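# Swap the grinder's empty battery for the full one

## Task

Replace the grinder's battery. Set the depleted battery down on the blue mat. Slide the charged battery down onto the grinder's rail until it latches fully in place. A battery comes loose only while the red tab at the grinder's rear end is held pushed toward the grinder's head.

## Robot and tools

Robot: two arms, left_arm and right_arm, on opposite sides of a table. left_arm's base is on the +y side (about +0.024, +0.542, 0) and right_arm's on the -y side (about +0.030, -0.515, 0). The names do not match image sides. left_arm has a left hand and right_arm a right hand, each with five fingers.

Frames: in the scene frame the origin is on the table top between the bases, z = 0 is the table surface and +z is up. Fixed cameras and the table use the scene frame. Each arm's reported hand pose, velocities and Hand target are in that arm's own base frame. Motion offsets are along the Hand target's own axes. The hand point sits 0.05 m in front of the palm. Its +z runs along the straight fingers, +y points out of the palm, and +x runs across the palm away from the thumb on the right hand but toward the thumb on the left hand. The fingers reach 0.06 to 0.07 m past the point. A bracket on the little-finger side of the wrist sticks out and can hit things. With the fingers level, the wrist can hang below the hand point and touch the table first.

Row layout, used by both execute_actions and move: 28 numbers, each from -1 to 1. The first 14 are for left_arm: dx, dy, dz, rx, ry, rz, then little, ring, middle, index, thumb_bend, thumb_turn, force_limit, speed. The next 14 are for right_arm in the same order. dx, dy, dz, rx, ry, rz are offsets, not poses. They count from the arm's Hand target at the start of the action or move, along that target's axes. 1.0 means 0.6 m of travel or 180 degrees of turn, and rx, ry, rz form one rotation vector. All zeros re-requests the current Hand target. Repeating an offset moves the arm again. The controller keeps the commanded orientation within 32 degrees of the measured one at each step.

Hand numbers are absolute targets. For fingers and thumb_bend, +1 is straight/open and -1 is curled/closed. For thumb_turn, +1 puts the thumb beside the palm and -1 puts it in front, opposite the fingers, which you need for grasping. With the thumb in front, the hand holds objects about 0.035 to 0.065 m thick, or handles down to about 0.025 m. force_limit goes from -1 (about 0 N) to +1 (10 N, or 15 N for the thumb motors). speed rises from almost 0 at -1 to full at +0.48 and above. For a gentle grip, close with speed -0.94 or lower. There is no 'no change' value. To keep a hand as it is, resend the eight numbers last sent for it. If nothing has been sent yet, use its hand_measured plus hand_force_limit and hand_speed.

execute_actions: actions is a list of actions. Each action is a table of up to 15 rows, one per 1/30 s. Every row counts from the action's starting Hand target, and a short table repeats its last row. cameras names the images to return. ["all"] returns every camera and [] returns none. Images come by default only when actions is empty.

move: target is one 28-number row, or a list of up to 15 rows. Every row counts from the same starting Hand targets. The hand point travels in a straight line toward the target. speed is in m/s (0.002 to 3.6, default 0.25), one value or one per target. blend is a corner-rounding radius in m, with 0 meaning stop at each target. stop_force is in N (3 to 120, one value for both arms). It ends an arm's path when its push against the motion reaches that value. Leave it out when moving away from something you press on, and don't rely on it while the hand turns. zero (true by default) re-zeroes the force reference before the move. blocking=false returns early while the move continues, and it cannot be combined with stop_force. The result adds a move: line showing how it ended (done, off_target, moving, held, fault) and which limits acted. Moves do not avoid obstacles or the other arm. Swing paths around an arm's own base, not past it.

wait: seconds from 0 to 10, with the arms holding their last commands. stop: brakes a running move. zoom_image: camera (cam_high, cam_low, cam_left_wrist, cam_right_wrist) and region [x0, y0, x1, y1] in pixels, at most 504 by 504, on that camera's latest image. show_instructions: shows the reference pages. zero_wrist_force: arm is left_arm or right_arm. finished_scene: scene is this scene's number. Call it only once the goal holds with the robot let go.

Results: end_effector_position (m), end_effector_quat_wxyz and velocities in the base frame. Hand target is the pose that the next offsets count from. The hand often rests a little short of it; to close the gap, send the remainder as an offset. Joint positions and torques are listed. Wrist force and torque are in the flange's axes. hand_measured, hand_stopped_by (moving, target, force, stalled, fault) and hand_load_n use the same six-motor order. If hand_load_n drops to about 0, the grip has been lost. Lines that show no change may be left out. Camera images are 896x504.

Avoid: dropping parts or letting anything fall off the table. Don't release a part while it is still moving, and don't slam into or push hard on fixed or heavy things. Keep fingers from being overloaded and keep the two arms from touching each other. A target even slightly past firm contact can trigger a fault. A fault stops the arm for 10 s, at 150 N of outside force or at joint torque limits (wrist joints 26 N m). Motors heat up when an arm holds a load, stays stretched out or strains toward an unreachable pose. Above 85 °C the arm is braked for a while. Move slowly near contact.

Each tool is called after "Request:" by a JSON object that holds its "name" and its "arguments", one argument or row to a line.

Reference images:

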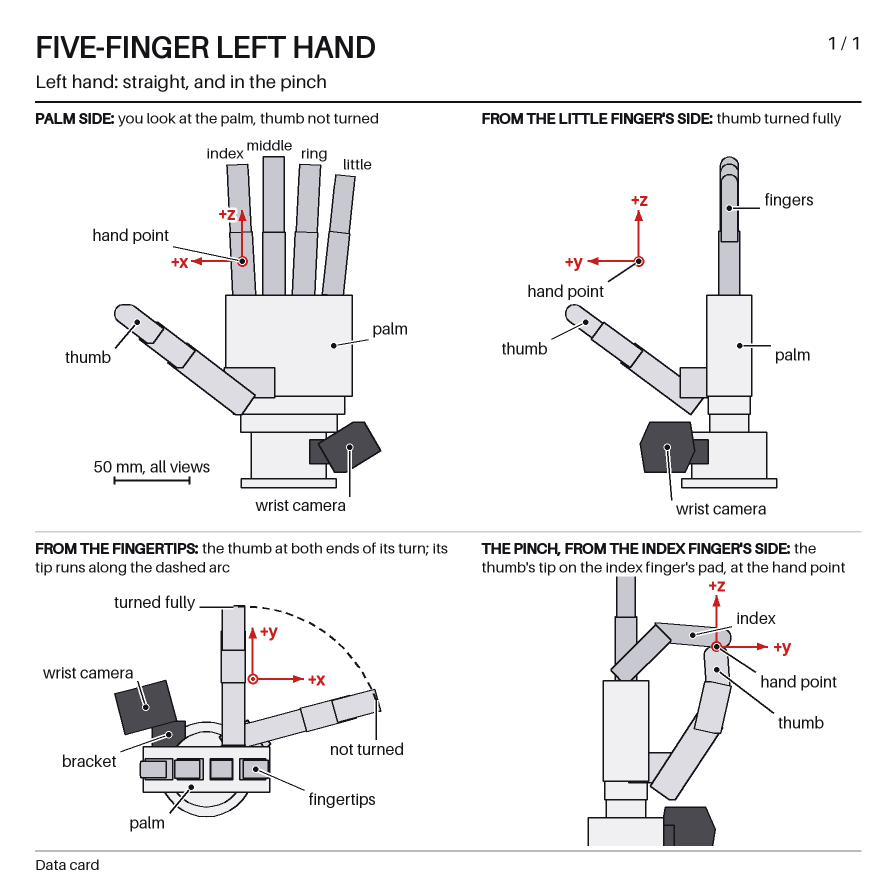

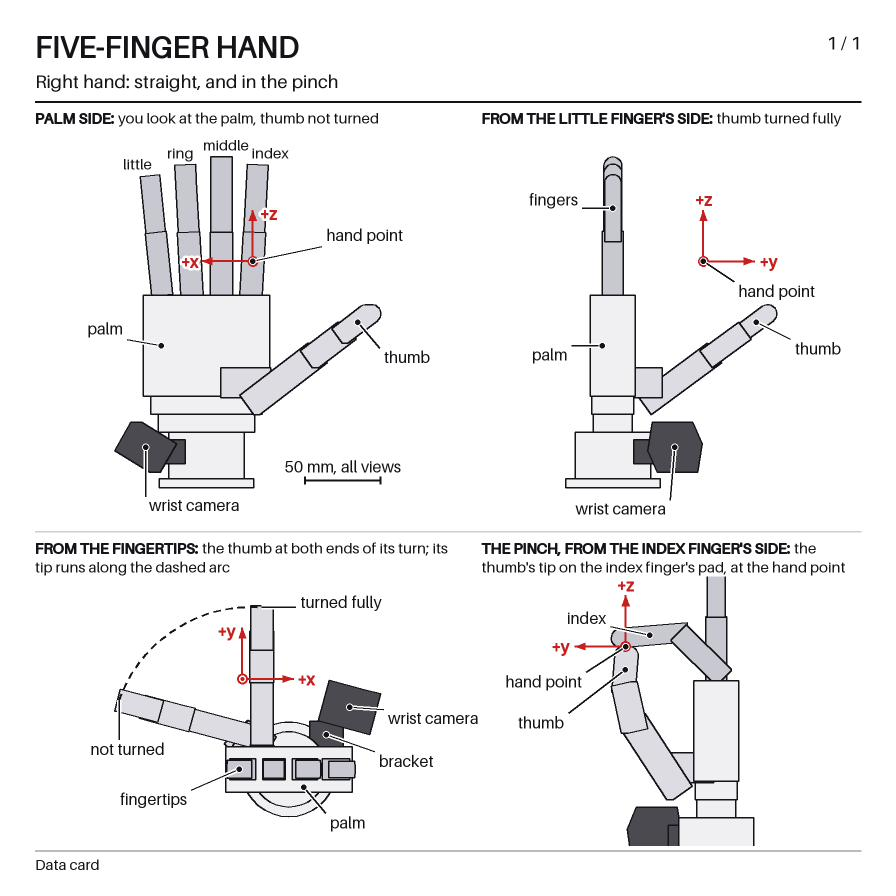

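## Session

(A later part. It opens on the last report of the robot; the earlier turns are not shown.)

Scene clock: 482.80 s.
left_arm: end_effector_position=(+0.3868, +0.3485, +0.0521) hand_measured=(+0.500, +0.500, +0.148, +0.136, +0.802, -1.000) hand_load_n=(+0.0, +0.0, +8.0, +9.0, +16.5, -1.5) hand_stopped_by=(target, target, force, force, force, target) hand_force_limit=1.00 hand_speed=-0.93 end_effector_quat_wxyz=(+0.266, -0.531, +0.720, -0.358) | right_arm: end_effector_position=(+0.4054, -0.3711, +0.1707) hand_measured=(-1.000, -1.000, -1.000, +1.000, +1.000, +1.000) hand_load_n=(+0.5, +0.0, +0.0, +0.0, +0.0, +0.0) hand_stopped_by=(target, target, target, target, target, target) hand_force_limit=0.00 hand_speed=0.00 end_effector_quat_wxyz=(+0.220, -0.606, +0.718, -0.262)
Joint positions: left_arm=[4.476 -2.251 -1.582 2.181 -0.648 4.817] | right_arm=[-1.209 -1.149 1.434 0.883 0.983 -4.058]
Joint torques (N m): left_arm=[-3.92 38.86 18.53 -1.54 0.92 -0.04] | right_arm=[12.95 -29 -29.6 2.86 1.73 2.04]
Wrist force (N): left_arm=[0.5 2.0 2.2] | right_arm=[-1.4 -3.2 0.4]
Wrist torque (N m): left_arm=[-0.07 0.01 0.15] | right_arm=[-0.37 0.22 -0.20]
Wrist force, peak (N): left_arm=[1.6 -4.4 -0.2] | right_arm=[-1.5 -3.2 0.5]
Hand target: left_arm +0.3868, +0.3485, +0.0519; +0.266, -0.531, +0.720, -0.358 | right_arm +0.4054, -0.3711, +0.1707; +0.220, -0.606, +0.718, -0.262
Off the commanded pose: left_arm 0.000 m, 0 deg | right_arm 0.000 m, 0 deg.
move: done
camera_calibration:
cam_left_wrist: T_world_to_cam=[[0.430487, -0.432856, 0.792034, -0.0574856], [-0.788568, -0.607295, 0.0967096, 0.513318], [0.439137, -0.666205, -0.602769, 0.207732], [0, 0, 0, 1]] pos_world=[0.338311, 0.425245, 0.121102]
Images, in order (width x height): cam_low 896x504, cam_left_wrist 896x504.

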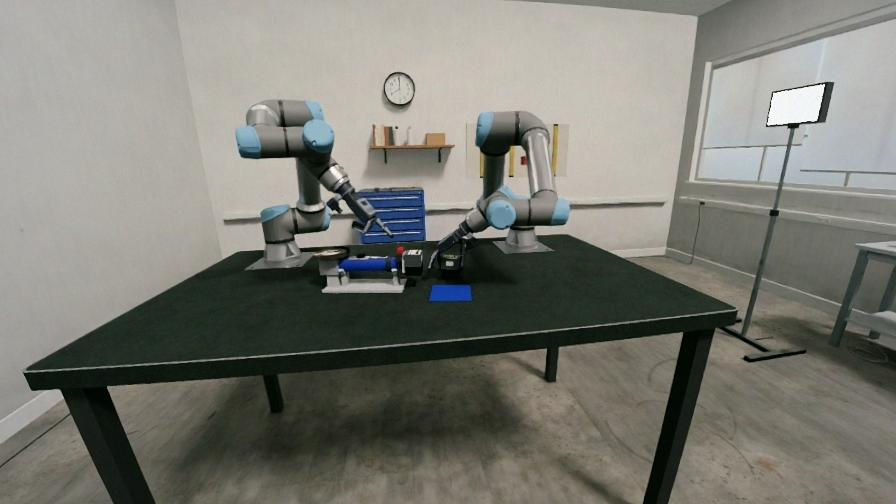

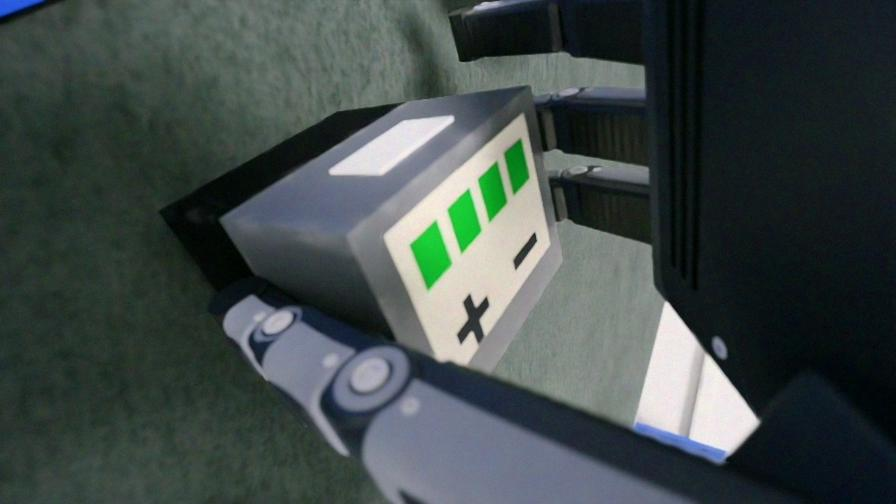

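Request:
{"name": "move", "arguments": {
  "target": [
    [0,0.0105,0.0079,0,0,0,0.5,0.5,-0.5,-0.5,0.0,-1,1.0,-0.93,0,0,0,0,0,0,-1,-1,-1,1,1,1,0,0],
    [0,0.0105,0.0079,0,0,0,0.5,0.5,0.5,0.5,1,-1,0,-0.6,0,0,0,0,0,0,-1,-1,-1,1,1,1,0,0]
  ],
  "speed": 0.02,
  "cameras": ["cam_left_wrist"]
}}

Scene clock: 487.53 s.
left_arm: end_effector_position=(+0.3868, +0.3485, +0.0440) hand_measured=(+0.500, +0.500, +0.500, +0.500, +1.000, -1.000) hand_load_n=(+0.0, +0.0, +0.0, +0.0, +0.0, +0.0) hand_stopped_by=(target, target, target, target, target, target) hand_force_limit=0.00 hand_speed=-0.60 end_effector_quat_wxyz=(+0.266, -0.531, +0.720, -0.358) | right_arm: end_effector_position=(+0.4054, -0.3711, +0.1707) hand_measured=(-1.000, -1.000, -1.000, +1.000, +1.000, +1.000) hand_load_n=(+0.0, +0.0, +0.0, +0.0, +0.0, +0.0) hand_stopped_by=(target, target, target, target, target, target) hand_force_limit=0.00 hand_speed=0.00 end_effector_quat_wxyz=(+0.220, -0.606, +0.718, -0.262)
Joint positions: left_arm=[4.476 -2.263 -1.586 2.197 -0.648 4.817] | right_arm=[-1.209 -1.149 1.434 0.883 0.983 -4.058]
Joint torques (N m): left_arm=[7.62 49.52 16.37 -4.14 2.45 0.83] | right_arm=[12.75 -29.04 -29.19 3.01 1.64 2.08]
Wrist force (N): left_arm=[0.4 -1.1 0.0] | right_arm=[-1.1 -3.0 0.5]
Wrist torque (N m): left_arm=[-0.15 -0.02 0.20] | right_arm=[-0.35 0.18 -0.18]
Wrist force, peak (N): left_arm=[0.5 2.3 2.6] | right_arm=[-1.3 -3.2 0.8]
Hand target: left_arm +0.3868, +0.3486, +0.0440; +0.266, -0.531, +0.720, -0.358 | right_arm +0.4054, -0.3711, +0.1707; +0.220, -0.606, +0.718, -0.262
Off the commanded pose: left_arm 0.000 m, 0 deg | right_arm 0.000 m, 0 deg.
move: done
camera_calibration:
cam_left_wrist: T_world_to_cam=[[0.430469, -0.432827, 0.792059, -0.0510792], [-0.788533, -0.607348, 0.0966625, 0.514118], [0.439217, -0.666175, -0.602742, 0.202807], [0, 0, 0, 1]] pos_world=[0.338311, 0.425245, 0.113002]
Images, in order (width x height): cam_left_wrist 896x504.

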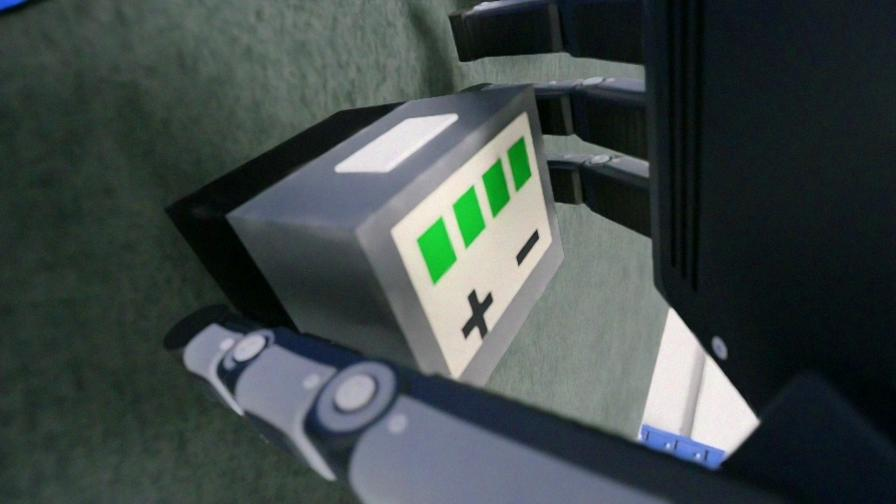

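Request:
{"name": "move", "arguments": {
  "target": [0,-0.1730,-0.1304,0,0,0,0.5,0.5,0.5,0.5,1,-1,0,-0.6,0.0002,-0.0369,0.0760,0,0,0,-1,-1,-1,1,1,1,0,0],
  "speed": 0.2,
  "cameras": ["cam_high","cam_low"]
}}

Request:
{"name": "zoom_image", "arguments": {
  "camera": "cam_low",
  "region": [385, 230, 425, 270]
}}

Request:
{"name": "zoom_image", "arguments": {
  "camera": "cam_high",
  "region": [415, 160, 485, 230]
}}

Scene clock: 497.80 s.
left_arm: end_effector_position=(+0.3868, +0.3484, +0.1740) hand_measured=(+0.500, +0.500, +0.500, +0.500, +1.000, -1.000) hand_load_n=(+0.0, +0.0, +0.0, +0.0, +0.0, +0.0) hand_stopped_by=(target, target, target, target, target, target) hand_force_limit=0.00 hand_speed=-0.60 end_effector_quat_wxyz=(+0.266, -0.531, +0.720, -0.358) | right_arm: end_effector_position=(+0.4511, -0.3790, +0.1501) hand_measured=(-1.000, -1.000, -1.000, +1.000, +1.000, +1.000) hand_load_n=(+0.0, +0.0, +0.0, +0.0, +0.0, +0.0) hand_stopped_by=(target, target, target, target, target, target) hand_force_limit=0.00 hand_speed=0.00 end_effector_quat_wxyz=(+0.220, -0.606, +0.718, -0.262)
Joint positions: left_arm=[4.476 -2.097 -1.48 1.925 -0.648 4.817] | right_arm=[-1.127 -1.06 1.342 0.837 1.017 -3.97]
Joint torques (N m): left_arm=[9.62 39.36 10.93 -3.52 -0.62 -0.24] | right_arm=[-12.73 -41.29 -5.21 3.36 -3.49 -1.97]
Wrist force (N): left_arm=[0.7 -0.6 0.4] | right_arm=[-1.4 -3.0 0.3]
Wrist torque (N m): left_arm=[-0.06 -0.03 0.10] | right_arm=[-0.32 0.23 -0.17]
Wrist force, peak (N): left_arm=[0.6 -2.4 -0.3] | right_arm=[-1.5 -3.2 1.0]
Hand target: left_arm +0.3868, +0.3483, +0.1740; +0.266, -0.531, +0.720, -0.358 | right_arm +0.4510, -0.3790, +0.1500; +0.220, -0.606, +0.718, -0.262
Off the commanded pose: left_arm 0.000 m, 0 deg | right_arm 0.000 m, 0 deg.
move: done
Images, in order (width x height): cam_high 896x504, cam_low 896x504.

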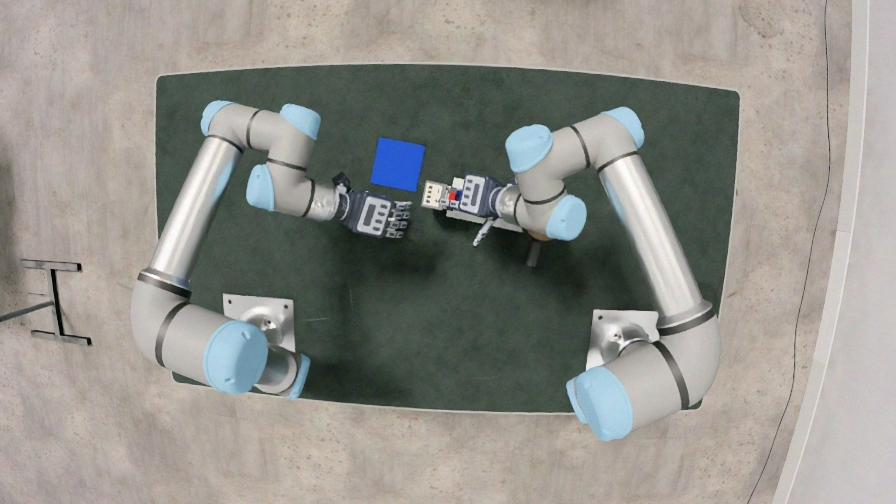

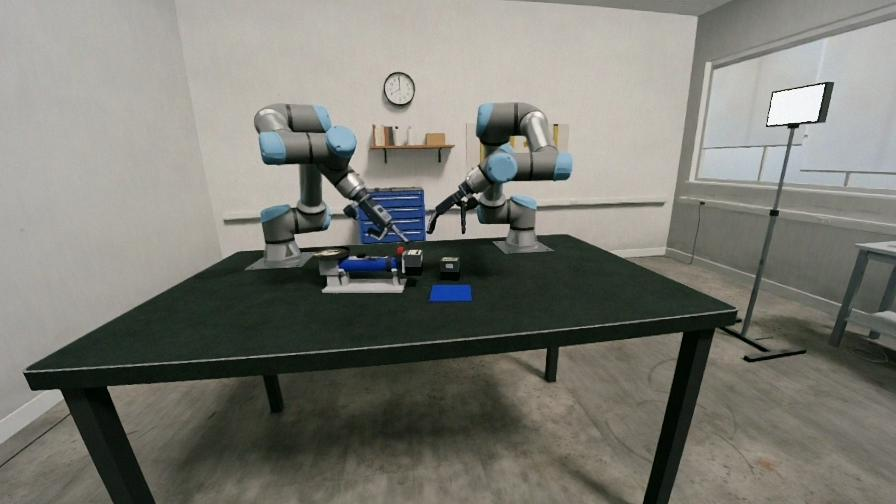

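Scaled by 12.600.

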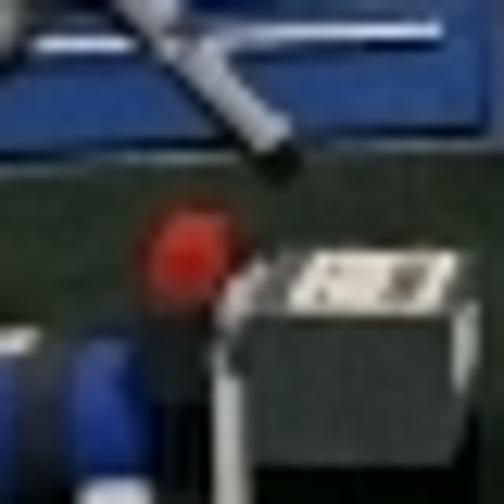

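Scaled by 7.200.

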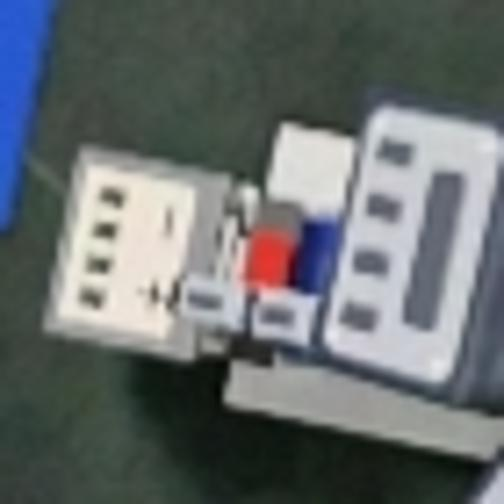

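Request:
{"name": "move", "arguments": {
  "target": [-0.1795,-0.1621,0.0877,0,-0.4310,-0.3248,0.5,0.5,0.5,0.5,1,-1,0,-0.6,0,0.0189,0.0225,0,0,0,-1,-1,-1,1,1,1,0,0],
  "speed": 0.25
}}

Request:
{"name": "move", "arguments": {
  "target": [0,0,0,0,0,0,0.5,0.5,0.5,0.5,1,-1,0,-0.6,0,0.0204,-0.0171,0,0,0,-1,-1,-1,1,1,1,0,0],
  "speed": 0.012,
  "stop_force": 10,
  "cameras": ["cam_high","cam_low","cam_left_wrist"]
}}

Request:
{"name": "zoom_image", "arguments": {
  "camera": "cam_low",
  "region": [385, 230, 425, 270]
}}

Request:
{"name": "zoom_image", "arguments": {
  "camera": "cam_left_wrist",
  "region": [40, 70, 440, 370]
}}

Scene clock: 510.93 s.
left_arm: end_effector_position=(+0.5146, +0.4215, +0.2202) hand_measured=(+0.500, +0.500, +0.500, +0.500, +1.000, -1.000) hand_load_n=(+0.0, +0.0, +0.0, +0.0, +0.0, +0.0) hand_stopped_by=(target, target, target, target, target, target) hand_force_limit=0.00 hand_speed=-0.60 end_effector_quat_wxyz=(-0.445, +0.891, -0.078, +0.039) | right_arm: end_effector_position=(+0.4511, -0.3791, +0.1324) hand_measured=(-1.000, -1.000, -1.000, +1.000, +1.000, +1.000) hand_load_n=(+0.0, +0.0, +0.0, +0.0, +0.0, +0.0) hand_stopped_by=(target, target, target, target, target, target) hand_force_limit=0.00 hand_speed=0.00 end_effector_quat_wxyz=(+0.220, -0.606, +0.718, -0.262)
Joint positions: left_arm=[3.924 -2.031 -1.241 2.53 -2.049 2.742] | right_arm=[-1.128 -1.047 1.37 0.797 1.017 -3.97]
Joint torques (N m): left_arm=[7.11 39.29 19.5 0.03 -2.29 -1.66] | right_arm=[-12.02 -37.44 -11.79 2.49 -3.61 -2.27]
Wrist force (N): left_arm=[0.7 -0.9 0.5] | right_arm=[-1.1 -3.1 0.5]
Wrist torque (N m): left_arm=[-0.12 -0.01 0.14] | right_arm=[-0.35 0.18 -0.15]
Wrist force, peak (N): left_arm=[1.4 -1.2 0.7] | right_arm=[-1.5 -3.1 0.5]
Hand target: left_arm +0.5146, +0.4215, +0.2202; -0.445, +0.891, -0.078, +0.039 | right_arm +0.4511, -0.3791, +0.1324; +0.220, -0.606, +0.718, -0.262
Off the commanded pose: left_arm 0.000 m, 0 deg | right_arm 0.000 m, 0 deg.
move: done

Scene clock: 513.03 s.
left_arm: end_effector_position=(+0.5146, +0.4215, +0.2202) hand_measured=(+0.500, +0.500, +0.500, +0.500, +1.000, -1.000) hand_load_n=(+0.0, +0.0, +0.0, +0.0, +0.0, +0.0) hand_stopped_by=(target, target, target, target, target, target) hand_force_limit=0.00 hand_speed=-0.60 end_effector_quat_wxyz=(-0.445, +0.891, -0.078, +0.039) | right_arm: end_effector_position=(+0.4379, -0.3768, +0.1324) hand_measured=(-1.000, -1.000, -1.000, +1.000, +1.000, +1.000) hand_load_n=(+0.0, +0.0, +0.0, +1.5, -0.5, +0.0) hand_stopped_by=(target, target, target, target, target, target) hand_force_limit=0.00 hand_speed=0.00 end_effector_quat_wxyz=(+0.220, -0.606, +0.718, -0.262)
Joint positions: left_arm=[3.924 -2.031 -1.241 2.53 -2.049 2.742] | right_arm=[-1.15 -1.069 1.407 0.794 1.007 -3.994]
Joint torques (N m): left_arm=[10.15 37.59 26.3 -2.32 -2.82 -1.93] | right_arm=[10.82 -26.3 -25.99 4.38 4.33 1.8]
Wrist force (N): left_arm=[0.6 -0.9 0.4] | right_arm=[-1.7 -14.0 -1.4]
Wrist torque (N m): left_arm=[-0.12 0.00 0.20] | right_arm=[0.26 0.14 -0.20]
Wrist force, peak (N): left_arm=[1.0 -1.1 0.7] | right_arm=[-1.3 -18.0 3.4]
Hand target: left_arm +0.5146, +0.4215, +0.2202; -0.445, +0.891, -0.078, +0.039 | right_arm +0.4379, -0.3768, +0.1324; +0.220, -0.606, +0.718, -0.262 (not the last commanded pose)
Off the commanded pose: left_arm 0.000 m, 0 deg | right_arm 0.003 m, 0 deg.
move: contact (right_arm)
camera_calibration:
cam_left_wrist: T_world_to_cam=[[0.37423, 0.47968, 0.793637, -0.57012], [0.700471, -0.707052, 0.0970486, -0.0822037], [0.607694, 0.519601, -0.600602, -0.285449], [0, 0, 0, 1]] pos_world=[0.444403, 0.363673, 0.289005]
Images, in order (width x height): cam_high 896x504, cam_low 896x504, cam_left_wrist 896x504.

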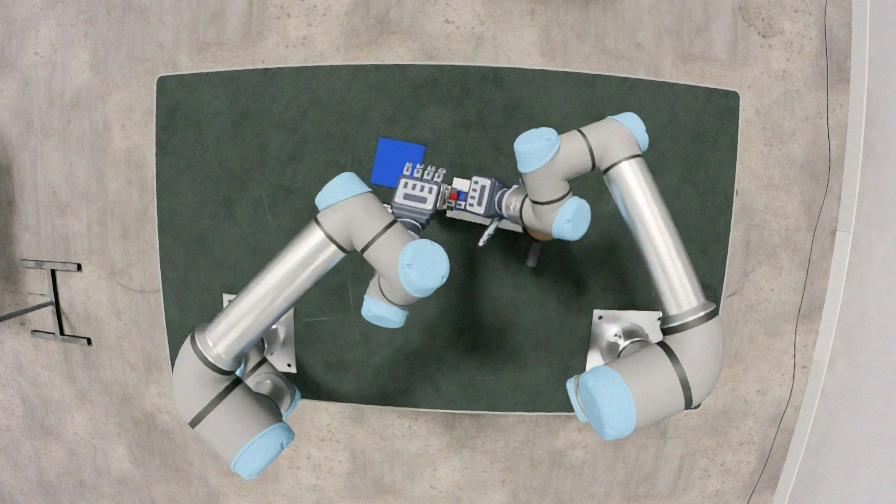

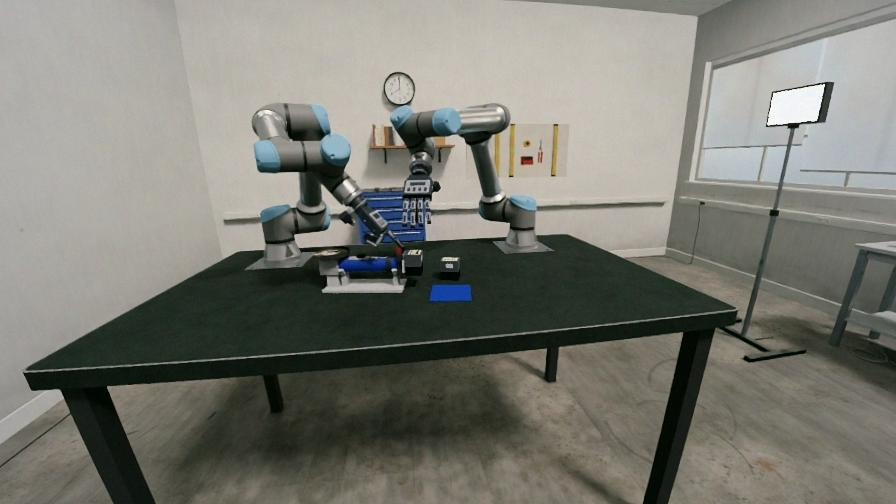

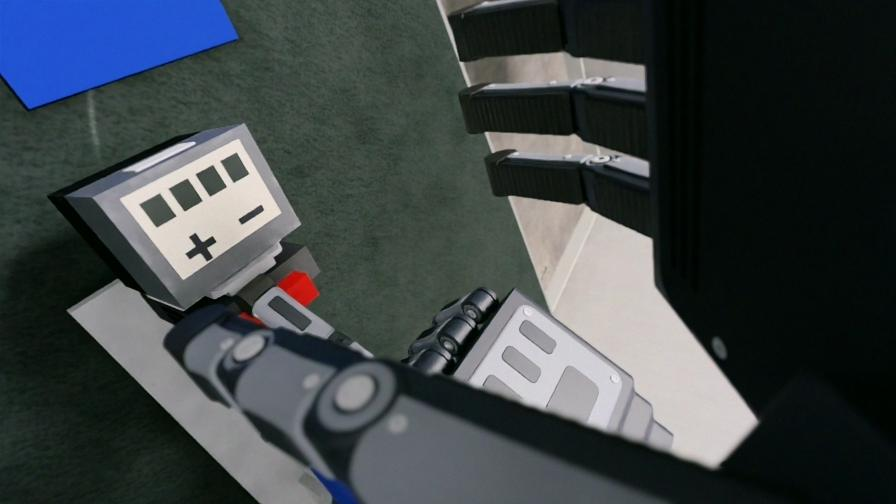

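Scaled by 12.600.

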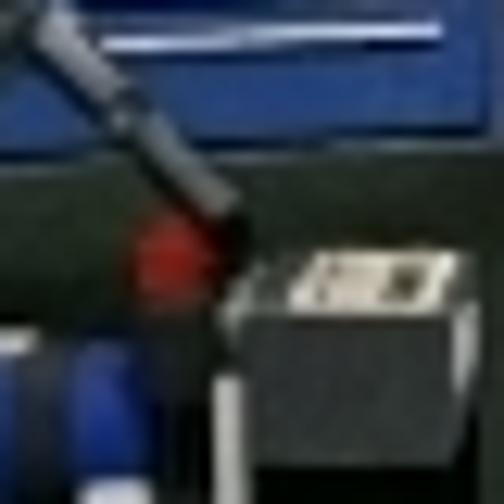

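Scaled by 1.260.

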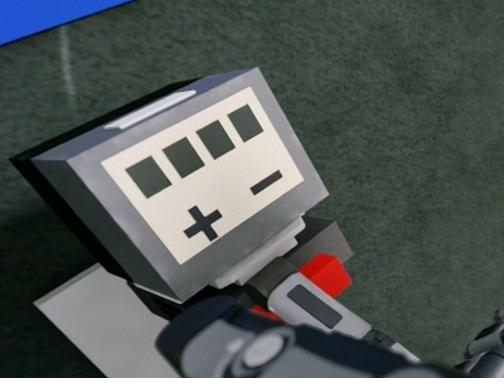

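Request:
{"name": "move", "arguments": {
  "target": [0,0.1662,0.1261,0,0,0,0.5,0.5,0.5,0.5,1,-1,0,-0.6,0,0.0010,-0.0009,0,0,0,-1,-1,-1,1,1,1,0,0],
  "speed": 0.08,
  "stop_force": 10,
  "cameras": ["cam_left_wrist"]
}}

Scene clock: 520.17 s.
left_arm: end_effector_position=(+0.5147, +0.4222, +0.0950) hand_measured=(+0.500, +0.500, +0.500, +0.500, +1.000, -1.000) hand_load_n=(+0.0, +0.0, +0.0, +0.0, +0.0, +0.0) hand_stopped_by=(target, target, target, target, target, target) hand_force_limit=0.00 hand_speed=-0.60 end_effector_quat_wxyz=(-0.445, +0.891, -0.078, +0.039) | right_arm: end_effector_position=(+0.4372, -0.3767, +0.1324) hand_measured=(-1.000, -1.000, -1.000, +1.000, +1.000, +1.000) hand_load_n=(+0.0, +0.0, +0.0, +2.5, +0.0, +0.0) hand_stopped_by=(target, target, target, target, target, target) hand_force_limit=0.00 hand_speed=0.00 end_effector_quat_wxyz=(+0.220, -0.606, +0.718, -0.262)
Joint positions: left_arm=[3.925 -2.114 -1.446 2.818 -2.049 2.742] | right_arm=[-1.151 -1.07 1.409 0.794 1.007 -3.995]
Joint torques (N m): left_arm=[8.66 49.23 26.08 0.87 1.21 1.15] | right_arm=[-7.4 -31.65 -14.8 2.59 1.55 -0.03]
Wrist force (N): left_arm=[0.7 -0.9 0.2] | right_arm=[-1.2 -22.5 4.4]
Wrist torque (N m): left_arm=[-0.10 -0.06 0.15] | right_arm=[0.25 0.22 -0.11]
Wrist force, peak (N): left_arm=[0.7 -1.9 -0.1] | right_arm=[-1.1 -22.8 4.3]
Hand target: left_arm +0.5147, +0.4222, +0.0950; -0.445, +0.891, -0.078, +0.039 | right_arm +0.4372, -0.3767, +0.1324; +0.220, -0.606, +0.718, -0.262
Off the commanded pose: left_arm 0.000 m, 0 deg | right_arm 0.000 m, 0 deg.
move: contact (right_arm)
camera_calibration:
cam_left_wrist: T_world_to_cam=[[0.37423, 0.47968, 0.793637, -0.47113], [0.700471, -0.707052, 0.0970486, -0.0696283], [0.607694, 0.519601, -0.600602, -0.361069], [0, 0, 0, 1]] pos_world=[0.444503, 0.364373, 0.163805]
Images, in order (width x height): cam_left_wrist 896x504.

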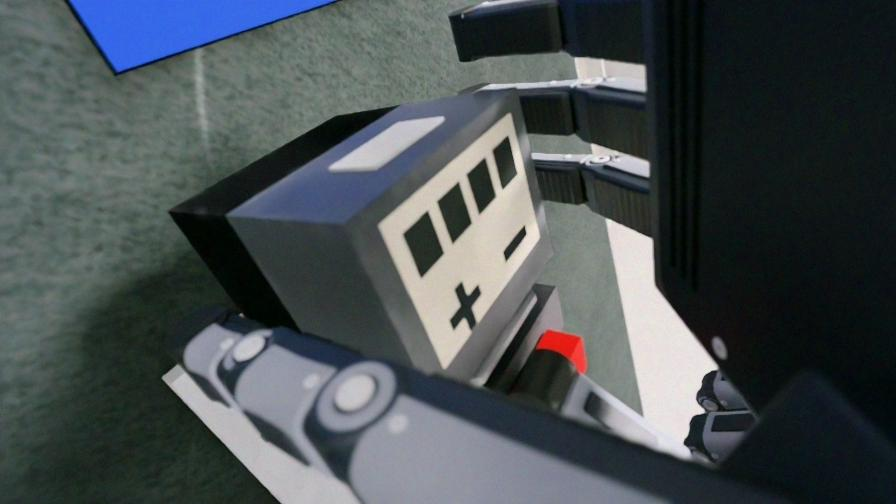

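Request:
{"name": "move", "arguments": {
  "target": [
    [0,0,0,0,0,0,0.5,0.5,0.24,0.24,0.84,-1,0,-0.6,0,0,0,0,0,0,-1,-1,-1,1,1,1,0,0],
    [0,0,0,0,0,0,0.5,0.5,-0.5,-0.5,0.0,-1,1.0,-0.92,0,0,0,0,0,0,-1,-1,-1,1,1,1,0,0]
  ]
}}

Request:
{"name": "move", "arguments": {
  "target": [0,-0.0080,-0.0060,0,0,0,0.5,0.5,-0.5,-0.5,0.0,-1,1.0,-0.92,0,0,0,0,0,0,-1,-1,-1,1,1,1,0,0],
  "speed": 0.01,
  "cameras": ["cam_left_wrist","cam_low"]
}}

Request:
{"name": "zoom_image", "arguments": {
  "camera": "cam_low",
  "region": [385, 240, 435, 290]
}}

Scene clock: 523.20 s.
left_arm: end_effector_position=(+0.5147, +0.4222, +0.0950) hand_measured=(+0.500, +0.500, +0.168, +0.162, +0.770, -1.000) hand_load_n=(+0.0, +0.0, +11.0, +11.0, +14.5, +1.0) hand_stopped_by=(target, target, force, force, force, target) hand_force_limit=1.00 hand_speed=-0.92 end_effector_quat_wxyz=(-0.445, +0.891, -0.078, +0.039) | right_arm: end_effector_position=(+0.4372, -0.3767, +0.1324) hand_measured=(-1.000, -1.000, -1.000, +1.000, +1.000, +1.000) hand_load_n=(+0.0, +0.0, +0.0, +2.5, +0.0, +0.0) hand_stopped_by=(target, target, target, target, target, target) hand_force_limit=0.00 hand_speed=0.00 end_effector_quat_wxyz=(+0.220, -0.606, +0.718, -0.262)
Joint positions: left_arm=[3.925 -2.114 -1.446 2.818 -2.049 2.742] | right_arm=[-1.151 -1.07 1.409 0.794 1.007 -3.995]
Joint torques (N m): left_arm=[-1.86 48.99 19.28 -3.37 0.16 -1.41] | right_arm=[7.1 -29.87 -22.81 2.51 4.79 1.02]
Wrist force (N): left_arm=[-0.9 -2.4 6.9] | right_arm=[-1.3 -22.5 4.8]
Wrist torque (N m): left_arm=[0.05 -0.20 0.15] | right_arm=[0.22 0.22 -0.12]
Wrist force, peak (N): left_arm=[-2.1 -8.0 11.6] | right_arm=[-1.1 -22.8 4.5]
Hand target: left_arm +0.5147, +0.4222, +0.0950; -0.445, +0.891, -0.078, +0.039 | right_arm +0.4372, -0.3767, +0.1324; +0.220, -0.606, +0.718, -0.262
Off the commanded pose: left_arm 0.000 m, 0 deg | right_arm 0.000 m, 0 deg.
move: done

Scene clock: 524.03 s.
left_arm: end_effector_position=(+0.5147, +0.4222, +0.1011) hand_measured=(+0.500, +0.500, +0.168, +0.162, +0.770, -1.000) hand_load_n=(+0.0, +0.0, +11.5, +11.5, +14.5, +2.0) hand_stopped_by=(target, target, force, force, force, target) hand_force_limit=1.00 hand_speed=-0.92 end_effector_quat_wxyz=(-0.445, +0.891, -0.078, +0.039) | right_arm: end_effector_position=(+0.4372, -0.3767, +0.1324) hand_measured=(-1.000, -1.000, -1.000, +1.000, +1.000, +1.000) hand_load_n=(+0.0, +0.0, +0.0, +2.5, +0.0, +0.0) hand_stopped_by=(target, target, target, target, target, target) hand_force_limit=0.00 hand_speed=0.00 end_effector_quat_wxyz=(+0.220, -0.606, +0.718, -0.262)
Joint positions: left_arm=[3.925 -2.108 -1.438 2.804 -2.049 2.742] | right_arm=[-1.151 -1.07 1.409 0.794 1.007 -3.995]
Joint torques (N m): left_arm=[-9.95 46 20.55 -1.83 -0.01 -1.47] | right_arm=[6.31 -30.95 -22.95 2.68 5.66 1.19]
Wrist force (N): left_arm=[1.6 -0.4 8.5] | right_arm=[-1.5 -22.6 4.4]
Wrist torque (N m): left_arm=[0.03 -0.15 0.09] | right_arm=[0.23 0.25 -0.12]
Wrist force, peak (N): left_arm=[1.8 -0.1 9.1] | right_arm=[-1.2 -22.7 4.6]
Hand target: left_arm +0.5147, +0.4222, +0.1010; -0.445, +0.891, -0.078, +0.039 | right_arm +0.4372, -0.3767, +0.1324; +0.220, -0.606, +0.718, -0.262
Off the commanded pose: left_arm 0.000 m, 0 deg | right_arm 0.000 m, 0 deg.
move: done
camera_calibration:
cam_left_wrist: T_world_to_cam=[[0.37423, 0.47968, 0.793637, -0.475971], [0.700471, -0.707052, 0.0970486, -0.0702203], [0.607694, 0.519601, -0.600602, -0.357405], [0, 0, 0, 1]] pos_world=[0.444503, 0.364373, 0.169905]
Images, in order (width x height): cam_low 896x504, cam_left_wrist 896x504.

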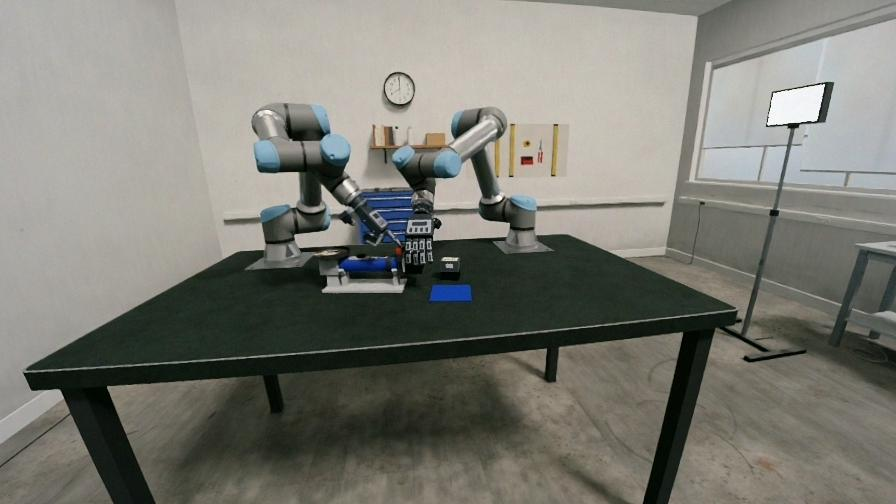

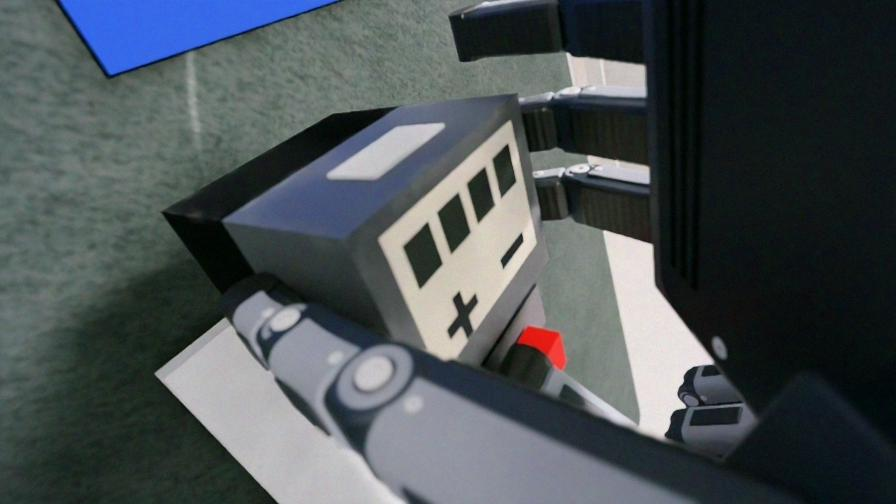

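Scaled by 10.080.

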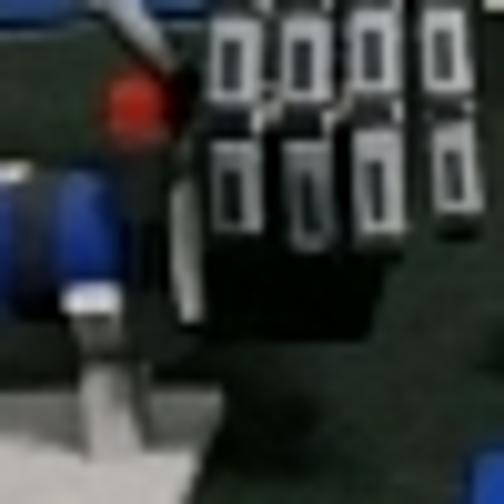

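Request:
{"name": "move", "arguments": {
  "target": [0,-0.0080,-0.0060,0,0,0,0.5,0.5,-0.5,-0.5,0.0,-1,1.0,-0.92,0,0,0,0,0,0,-1,-1,-1,1,1,1,0,0],
  "speed": 0.01,
  "cameras": ["cam_left_wrist","cam_low"]
}}

Request:
{"name": "zoom_image", "arguments": {
  "camera": "cam_low",
  "region": [385, 240, 435, 290]
}}

Request:
{"name": "zoom_image", "arguments": {
  "camera": "cam_left_wrist",
  "region": [440, 250, 700, 450]
}}

Scene clock: 527.43 s.
left_arm: end_effector_position=(+0.5147, +0.4222, +0.1071) hand_measured=(+0.500, +0.500, +0.168, +0.162, +0.770, -1.000) hand_load_n=(+0.0, +0.0, +11.5, +11.0, +14.5, +2.0) hand_stopped_by=(target, target, force, force, force, target) hand_force_limit=1.00 hand_speed=-0.92 end_effector_quat_wxyz=(-0.445, +0.891, -0.078, +0.039) | right_arm: end_effector_position=(+0.4372, -0.3767, +0.1324) hand_measured=(-1.000, -1.000, -1.000, +1.000, +1.000, +1.000) hand_load_n=(+0.0, +0.0, +0.0, +2.5, +0.0, +0.0) hand_stopped_by=(target, target, target, target, target, target) hand_force_limit=0.00 hand_speed=0.00 end_effector_quat_wxyz=(+0.220, -0.606, +0.718, -0.262)
Joint positions: left_arm=[3.925 -2.103 -1.431 2.791 -2.049 2.742] | right_arm=[-1.151 -1.07 1.409 0.794 1.007 -3.995]
Joint torques (N m): left_arm=[-10.2 46.23 20.67 -1.79 -0.15 -1.06] | right_arm=[7.82 -30.61 -23.57 2.63 5.6 0.86]
Wrist force (N): left_arm=[1.5 -0.1 8.8] | right_arm=[-1.1 -22.5 4.4]
Wrist torque (N m): left_arm=[0.07 -0.15 0.08] | right_arm=[0.25 0.20 -0.10]
Wrist force, peak (N): left_arm=[2.1 -0.3 9.9] | right_arm=[-0.9 -22.8 4.5]
Hand target: left_arm +0.5147, +0.4222, +0.1070; -0.445, +0.891, -0.078, +0.039 | right_arm +0.4372, -0.3767, +0.1324; +0.220, -0.606, +0.718, -0.262
Off the commanded pose: left_arm 0.000 m, 0 deg | right_arm 0.000 m, 0 deg.
move: done
camera_calibration:
cam_left_wrist: T_world_to_cam=[[0.374208, 0.47966, 0.793659, -0.48072], [0.700428, -0.707088, 0.0970903, -0.0707777], [0.607757, 0.519569, -0.600566, -0.353824], [0, 0, 0, 1]] pos_world=[0.444503, 0.364373, 0.175905]
Images, in order (width x height): cam_low 896x504, cam_left_wrist 896x504.

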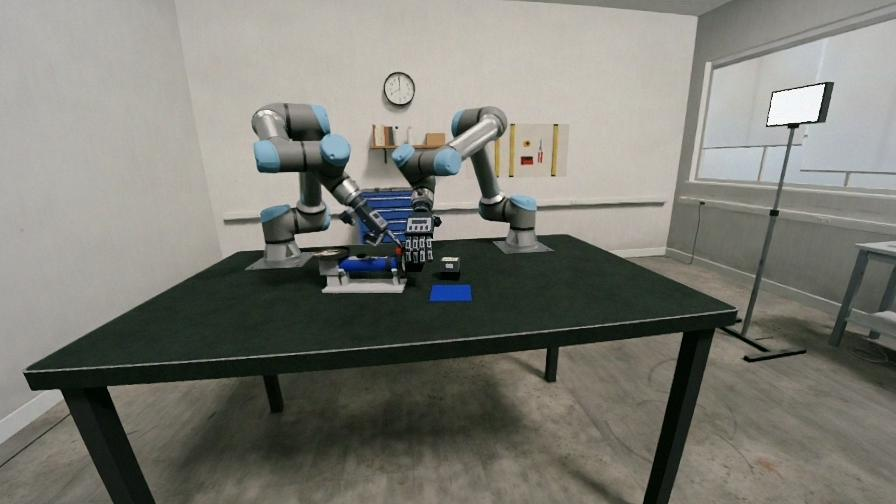

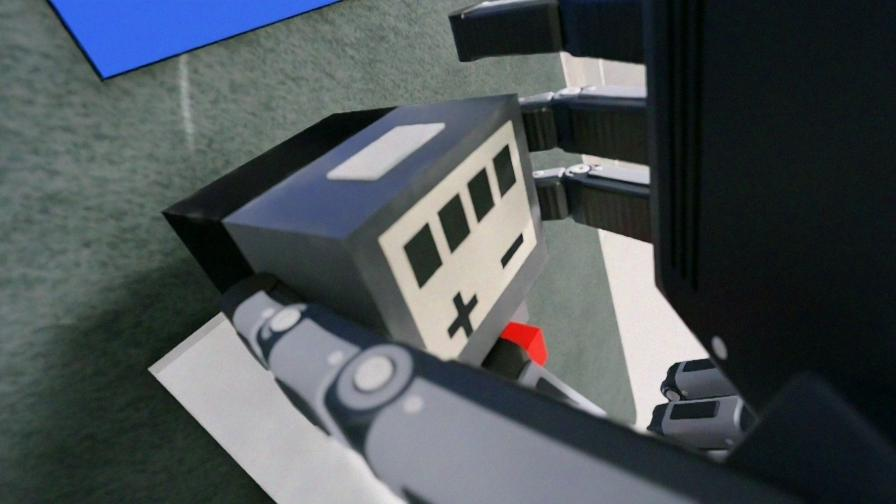

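Scaled by 10.080.

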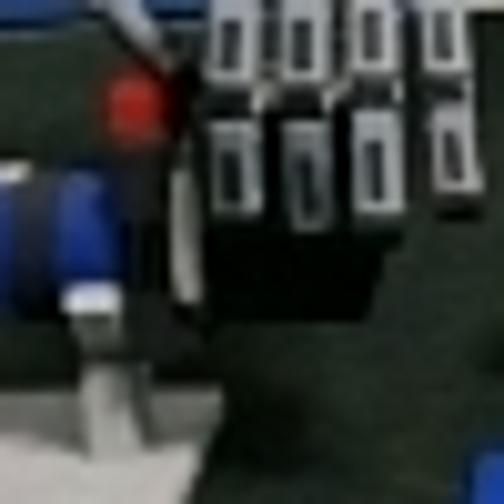

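Scaled by 1.938.

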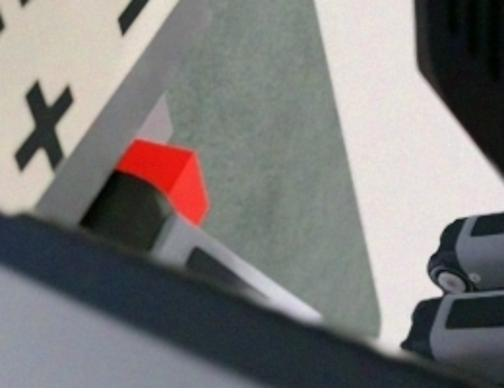

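Request:
{"name": "move", "arguments": {
  "target": [0,-0.0266,-0.0201,0,0,0,0.5,0.5,-0.5,-0.5,0.0,-1,1.0,-0.92,0,0,0,0,0,0,-1,-1,-1,1,1,1,0,0],
  "speed": 0.015,
  "cameras": ["cam_left_wrist","cam_low"]
}}

Request:
{"name": "zoom_image", "arguments": {
  "camera": "cam_low",
  "region": [385, 230, 435, 280]
}}

Scene clock: 531.00 s.
left_arm: end_effector_position=(+0.5147, +0.4221, +0.1272) hand_measured=(+0.500, +0.500, +0.170, +0.162, +0.770, -1.000) hand_load_n=(+0.0, +0.0, +14.5, +11.5, +13.0, +1.5) hand_stopped_by=(target, target, force, force, force, target) hand_force_limit=1.00 hand_speed=-0.92 end_effector_quat_wxyz=(-0.445, +0.891, -0.078, +0.039) | right_arm: end_effector_position=(+0.4372, -0.3767, +0.1324) hand_measured=(-1.000, -1.000, -1.000, +1.000, +1.000, +1.000) hand_load_n=(+0.0, +0.0, +0.0, +2.5, +0.0, +0.0) hand_stopped_by=(target, target, target, target, target, target) hand_force_limit=0.00 hand_speed=0.00 end_effector_quat_wxyz=(+0.220, -0.606, +0.718, -0.262)
Joint positions: left_arm=[3.925 -2.086 -1.403 2.746 -2.049 2.742] | right_arm=[-1.151 -1.07 1.409 0.794 1.007 -3.995]
Joint torques (N m): left_arm=[-10.42 45.96 15.75 -0.52 -2.21 -1.78] | right_arm=[7.12 -29.89 -22.7 2.67 5.68 0.95]
Wrist force (N): left_arm=[1.0 1.7 14.5] | right_arm=[-1.2 -22.9 3.0]
Wrist torque (N m): left_arm=[0.11 -0.04 0.07] | right_arm=[0.32 0.16 -0.11]
Wrist force, peak (N): left_arm=[1.2 1.6 14.8] | right_arm=[-1.3 -23.2 2.9]
Hand target: left_arm +0.5147, +0.4221, +0.1270; -0.445, +0.891, -0.078, +0.039 | right_arm +0.4372, -0.3767, +0.1324; +0.220, -0.606, +0.718, -0.262
Off the commanded pose: left_arm 0.000 m, 0 deg | right_arm 0.000 m, 0 deg.
move: done
camera_calibration:
cam_left_wrist: T_world_to_cam=[[0.374159, 0.479619, 0.793707, -0.496518], [0.700422, -0.707093, 0.0970961, -0.0727869], [0.607794, 0.5196, -0.600501, -0.341802], [0, 0, 0, 1]] pos_world=[0.444503, 0.364273, 0.195905]
Images, in order (width x height): cam_low 896x504, cam_left_wrist 896x504.

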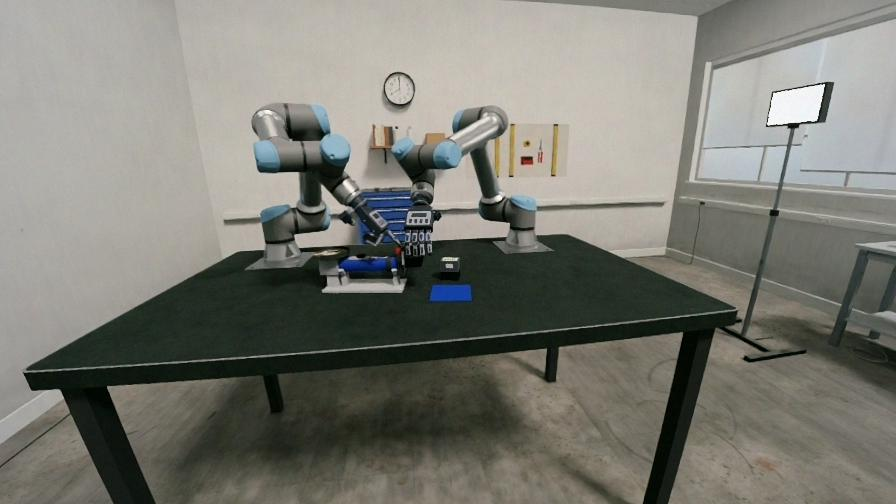

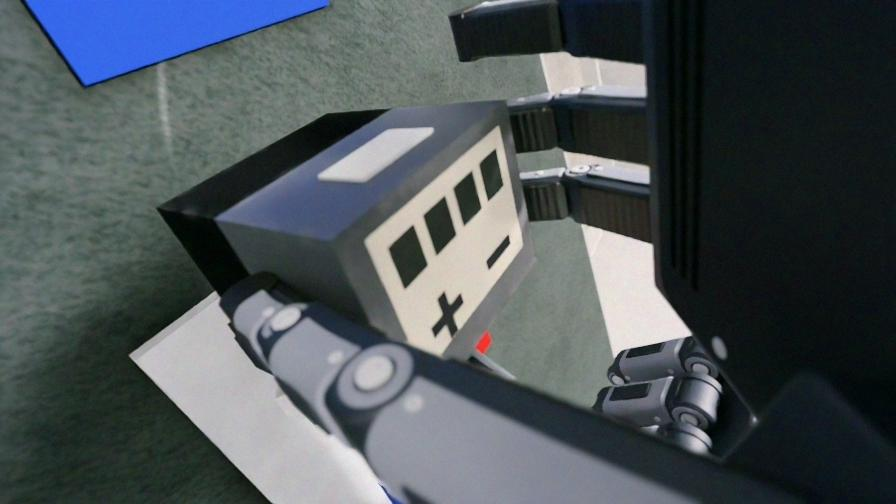

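Scaled by 10.080.

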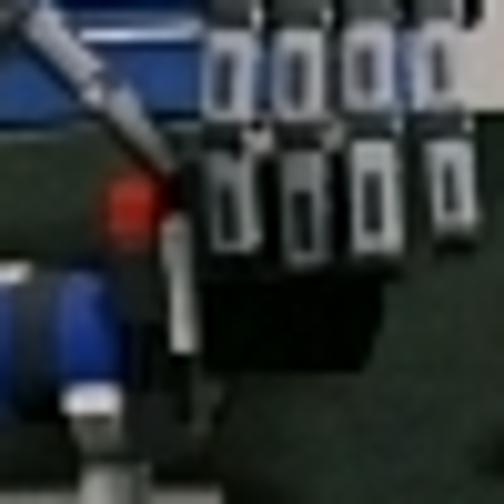

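Request:
{"name": "move", "arguments": {
  "target": [0,-0.0005,0.00067,0,0,0,0.5,0.5,-0.5,-0.5,0.0,-1,1.0,-0.92,0,0,-0.0833,0,0,0,-1,-1,-1,1,1,1,0,0],
  "speed": 0.05,
  "cameras": ["cam_left_wrist"]
}}

Scene clock: 540.53 s.
left_arm: end_effector_position=(+0.5148, +0.4226, +0.1270) hand_measured=(+0.500, +0.500, +0.170, +0.162, +0.770, -1.000) hand_load_n=(+0.0, +0.0, +11.0, +8.5, +15.0, +1.0) hand_stopped_by=(target, target, force, force, force, target) hand_force_limit=1.00 hand_speed=-0.92 end_effector_quat_wxyz=(-0.445, +0.891, -0.078, +0.039) | right_arm: end_effector_position=(+0.4054, -0.3712, +0.1707) hand_measured=(-1.000, -1.000, -1.000, +1.000, +1.000, +1.000) hand_load_n=(+0.0, +0.0, +0.0, +0.0, +0.0, +0.0) hand_stopped_by=(target, target, target, target, target, target) hand_force_limit=0.00 hand_speed=0.00 end_effector_quat_wxyz=(+0.220, -0.606, +0.718, -0.262) end_effector_velocity=(+0.001, +0.000, -0.001) end_effector_angular_velocity=(+0.002, -0.002, -0.002)
Joint positions: left_arm=[3.926 -2.086 -1.402 2.746 -2.048 2.742] | right_arm=[-1.209 -1.149 1.434 0.883 0.983 -4.058]
Joint velocities: left_arm=[within noise] | right_arm=[0.002 0.002 0 -0.004 -0.001 0.005]
Joint torques (N m): left_arm=[8.3 35.73 27.84 -2.34 1.46 1.68] | right_arm=[12.98 -28.32 -17.93 -0.06 -0.49 2.14]
Wrist force (N): left_arm=[0.1 2.8 6.8] | right_arm=[-2.0 -3.2 0.7]
Wrist torque (N m): left_arm=[-0.09 -0.01 0.05] | right_arm=[-0.38 0.30 -0.21]
Wrist force, peak (N): left_arm=[0.7 1.7 14.7] | right_arm=[-1.5 -23.1 2.9]
Hand target: left_arm +0.5148, +0.4226, +0.1270; -0.445, +0.891, -0.078, +0.039 | right_arm +0.4055, -0.3712, +0.1707; +0.220, -0.606, +0.718, -0.262
Off the commanded pose: left_arm 0.000 m, 0 deg | right_arm 0.000 m, 0 deg.
move: done
camera_calibration:
cam_left_wrist: T_world_to_cam=[[0.374208, 0.47966, 0.793659, -0.496743], [0.700428, -0.707088, 0.0970903, -0.072497], [0.607757, 0.519569, -0.600566, -0.342142], [0, 0, 0, 1]] pos_world=[0.444603, 0.364773, 0.195805]
Images, in order (width x height): cam_left_wrist 896x504.

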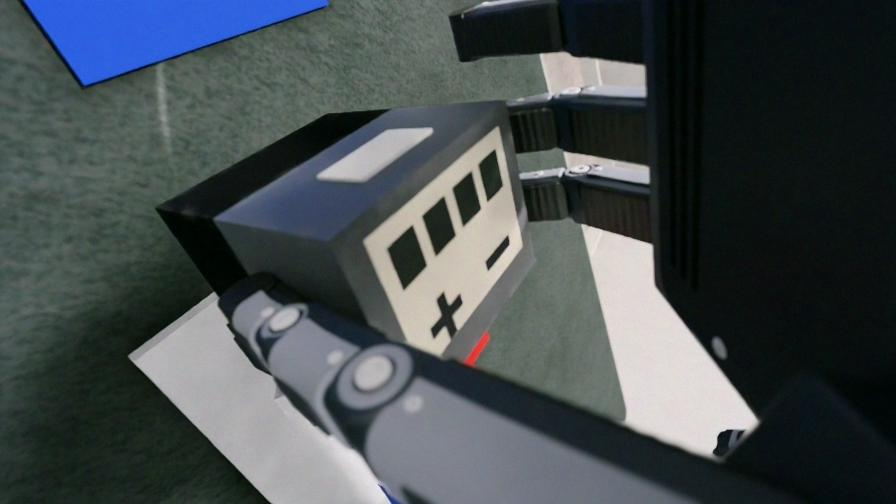

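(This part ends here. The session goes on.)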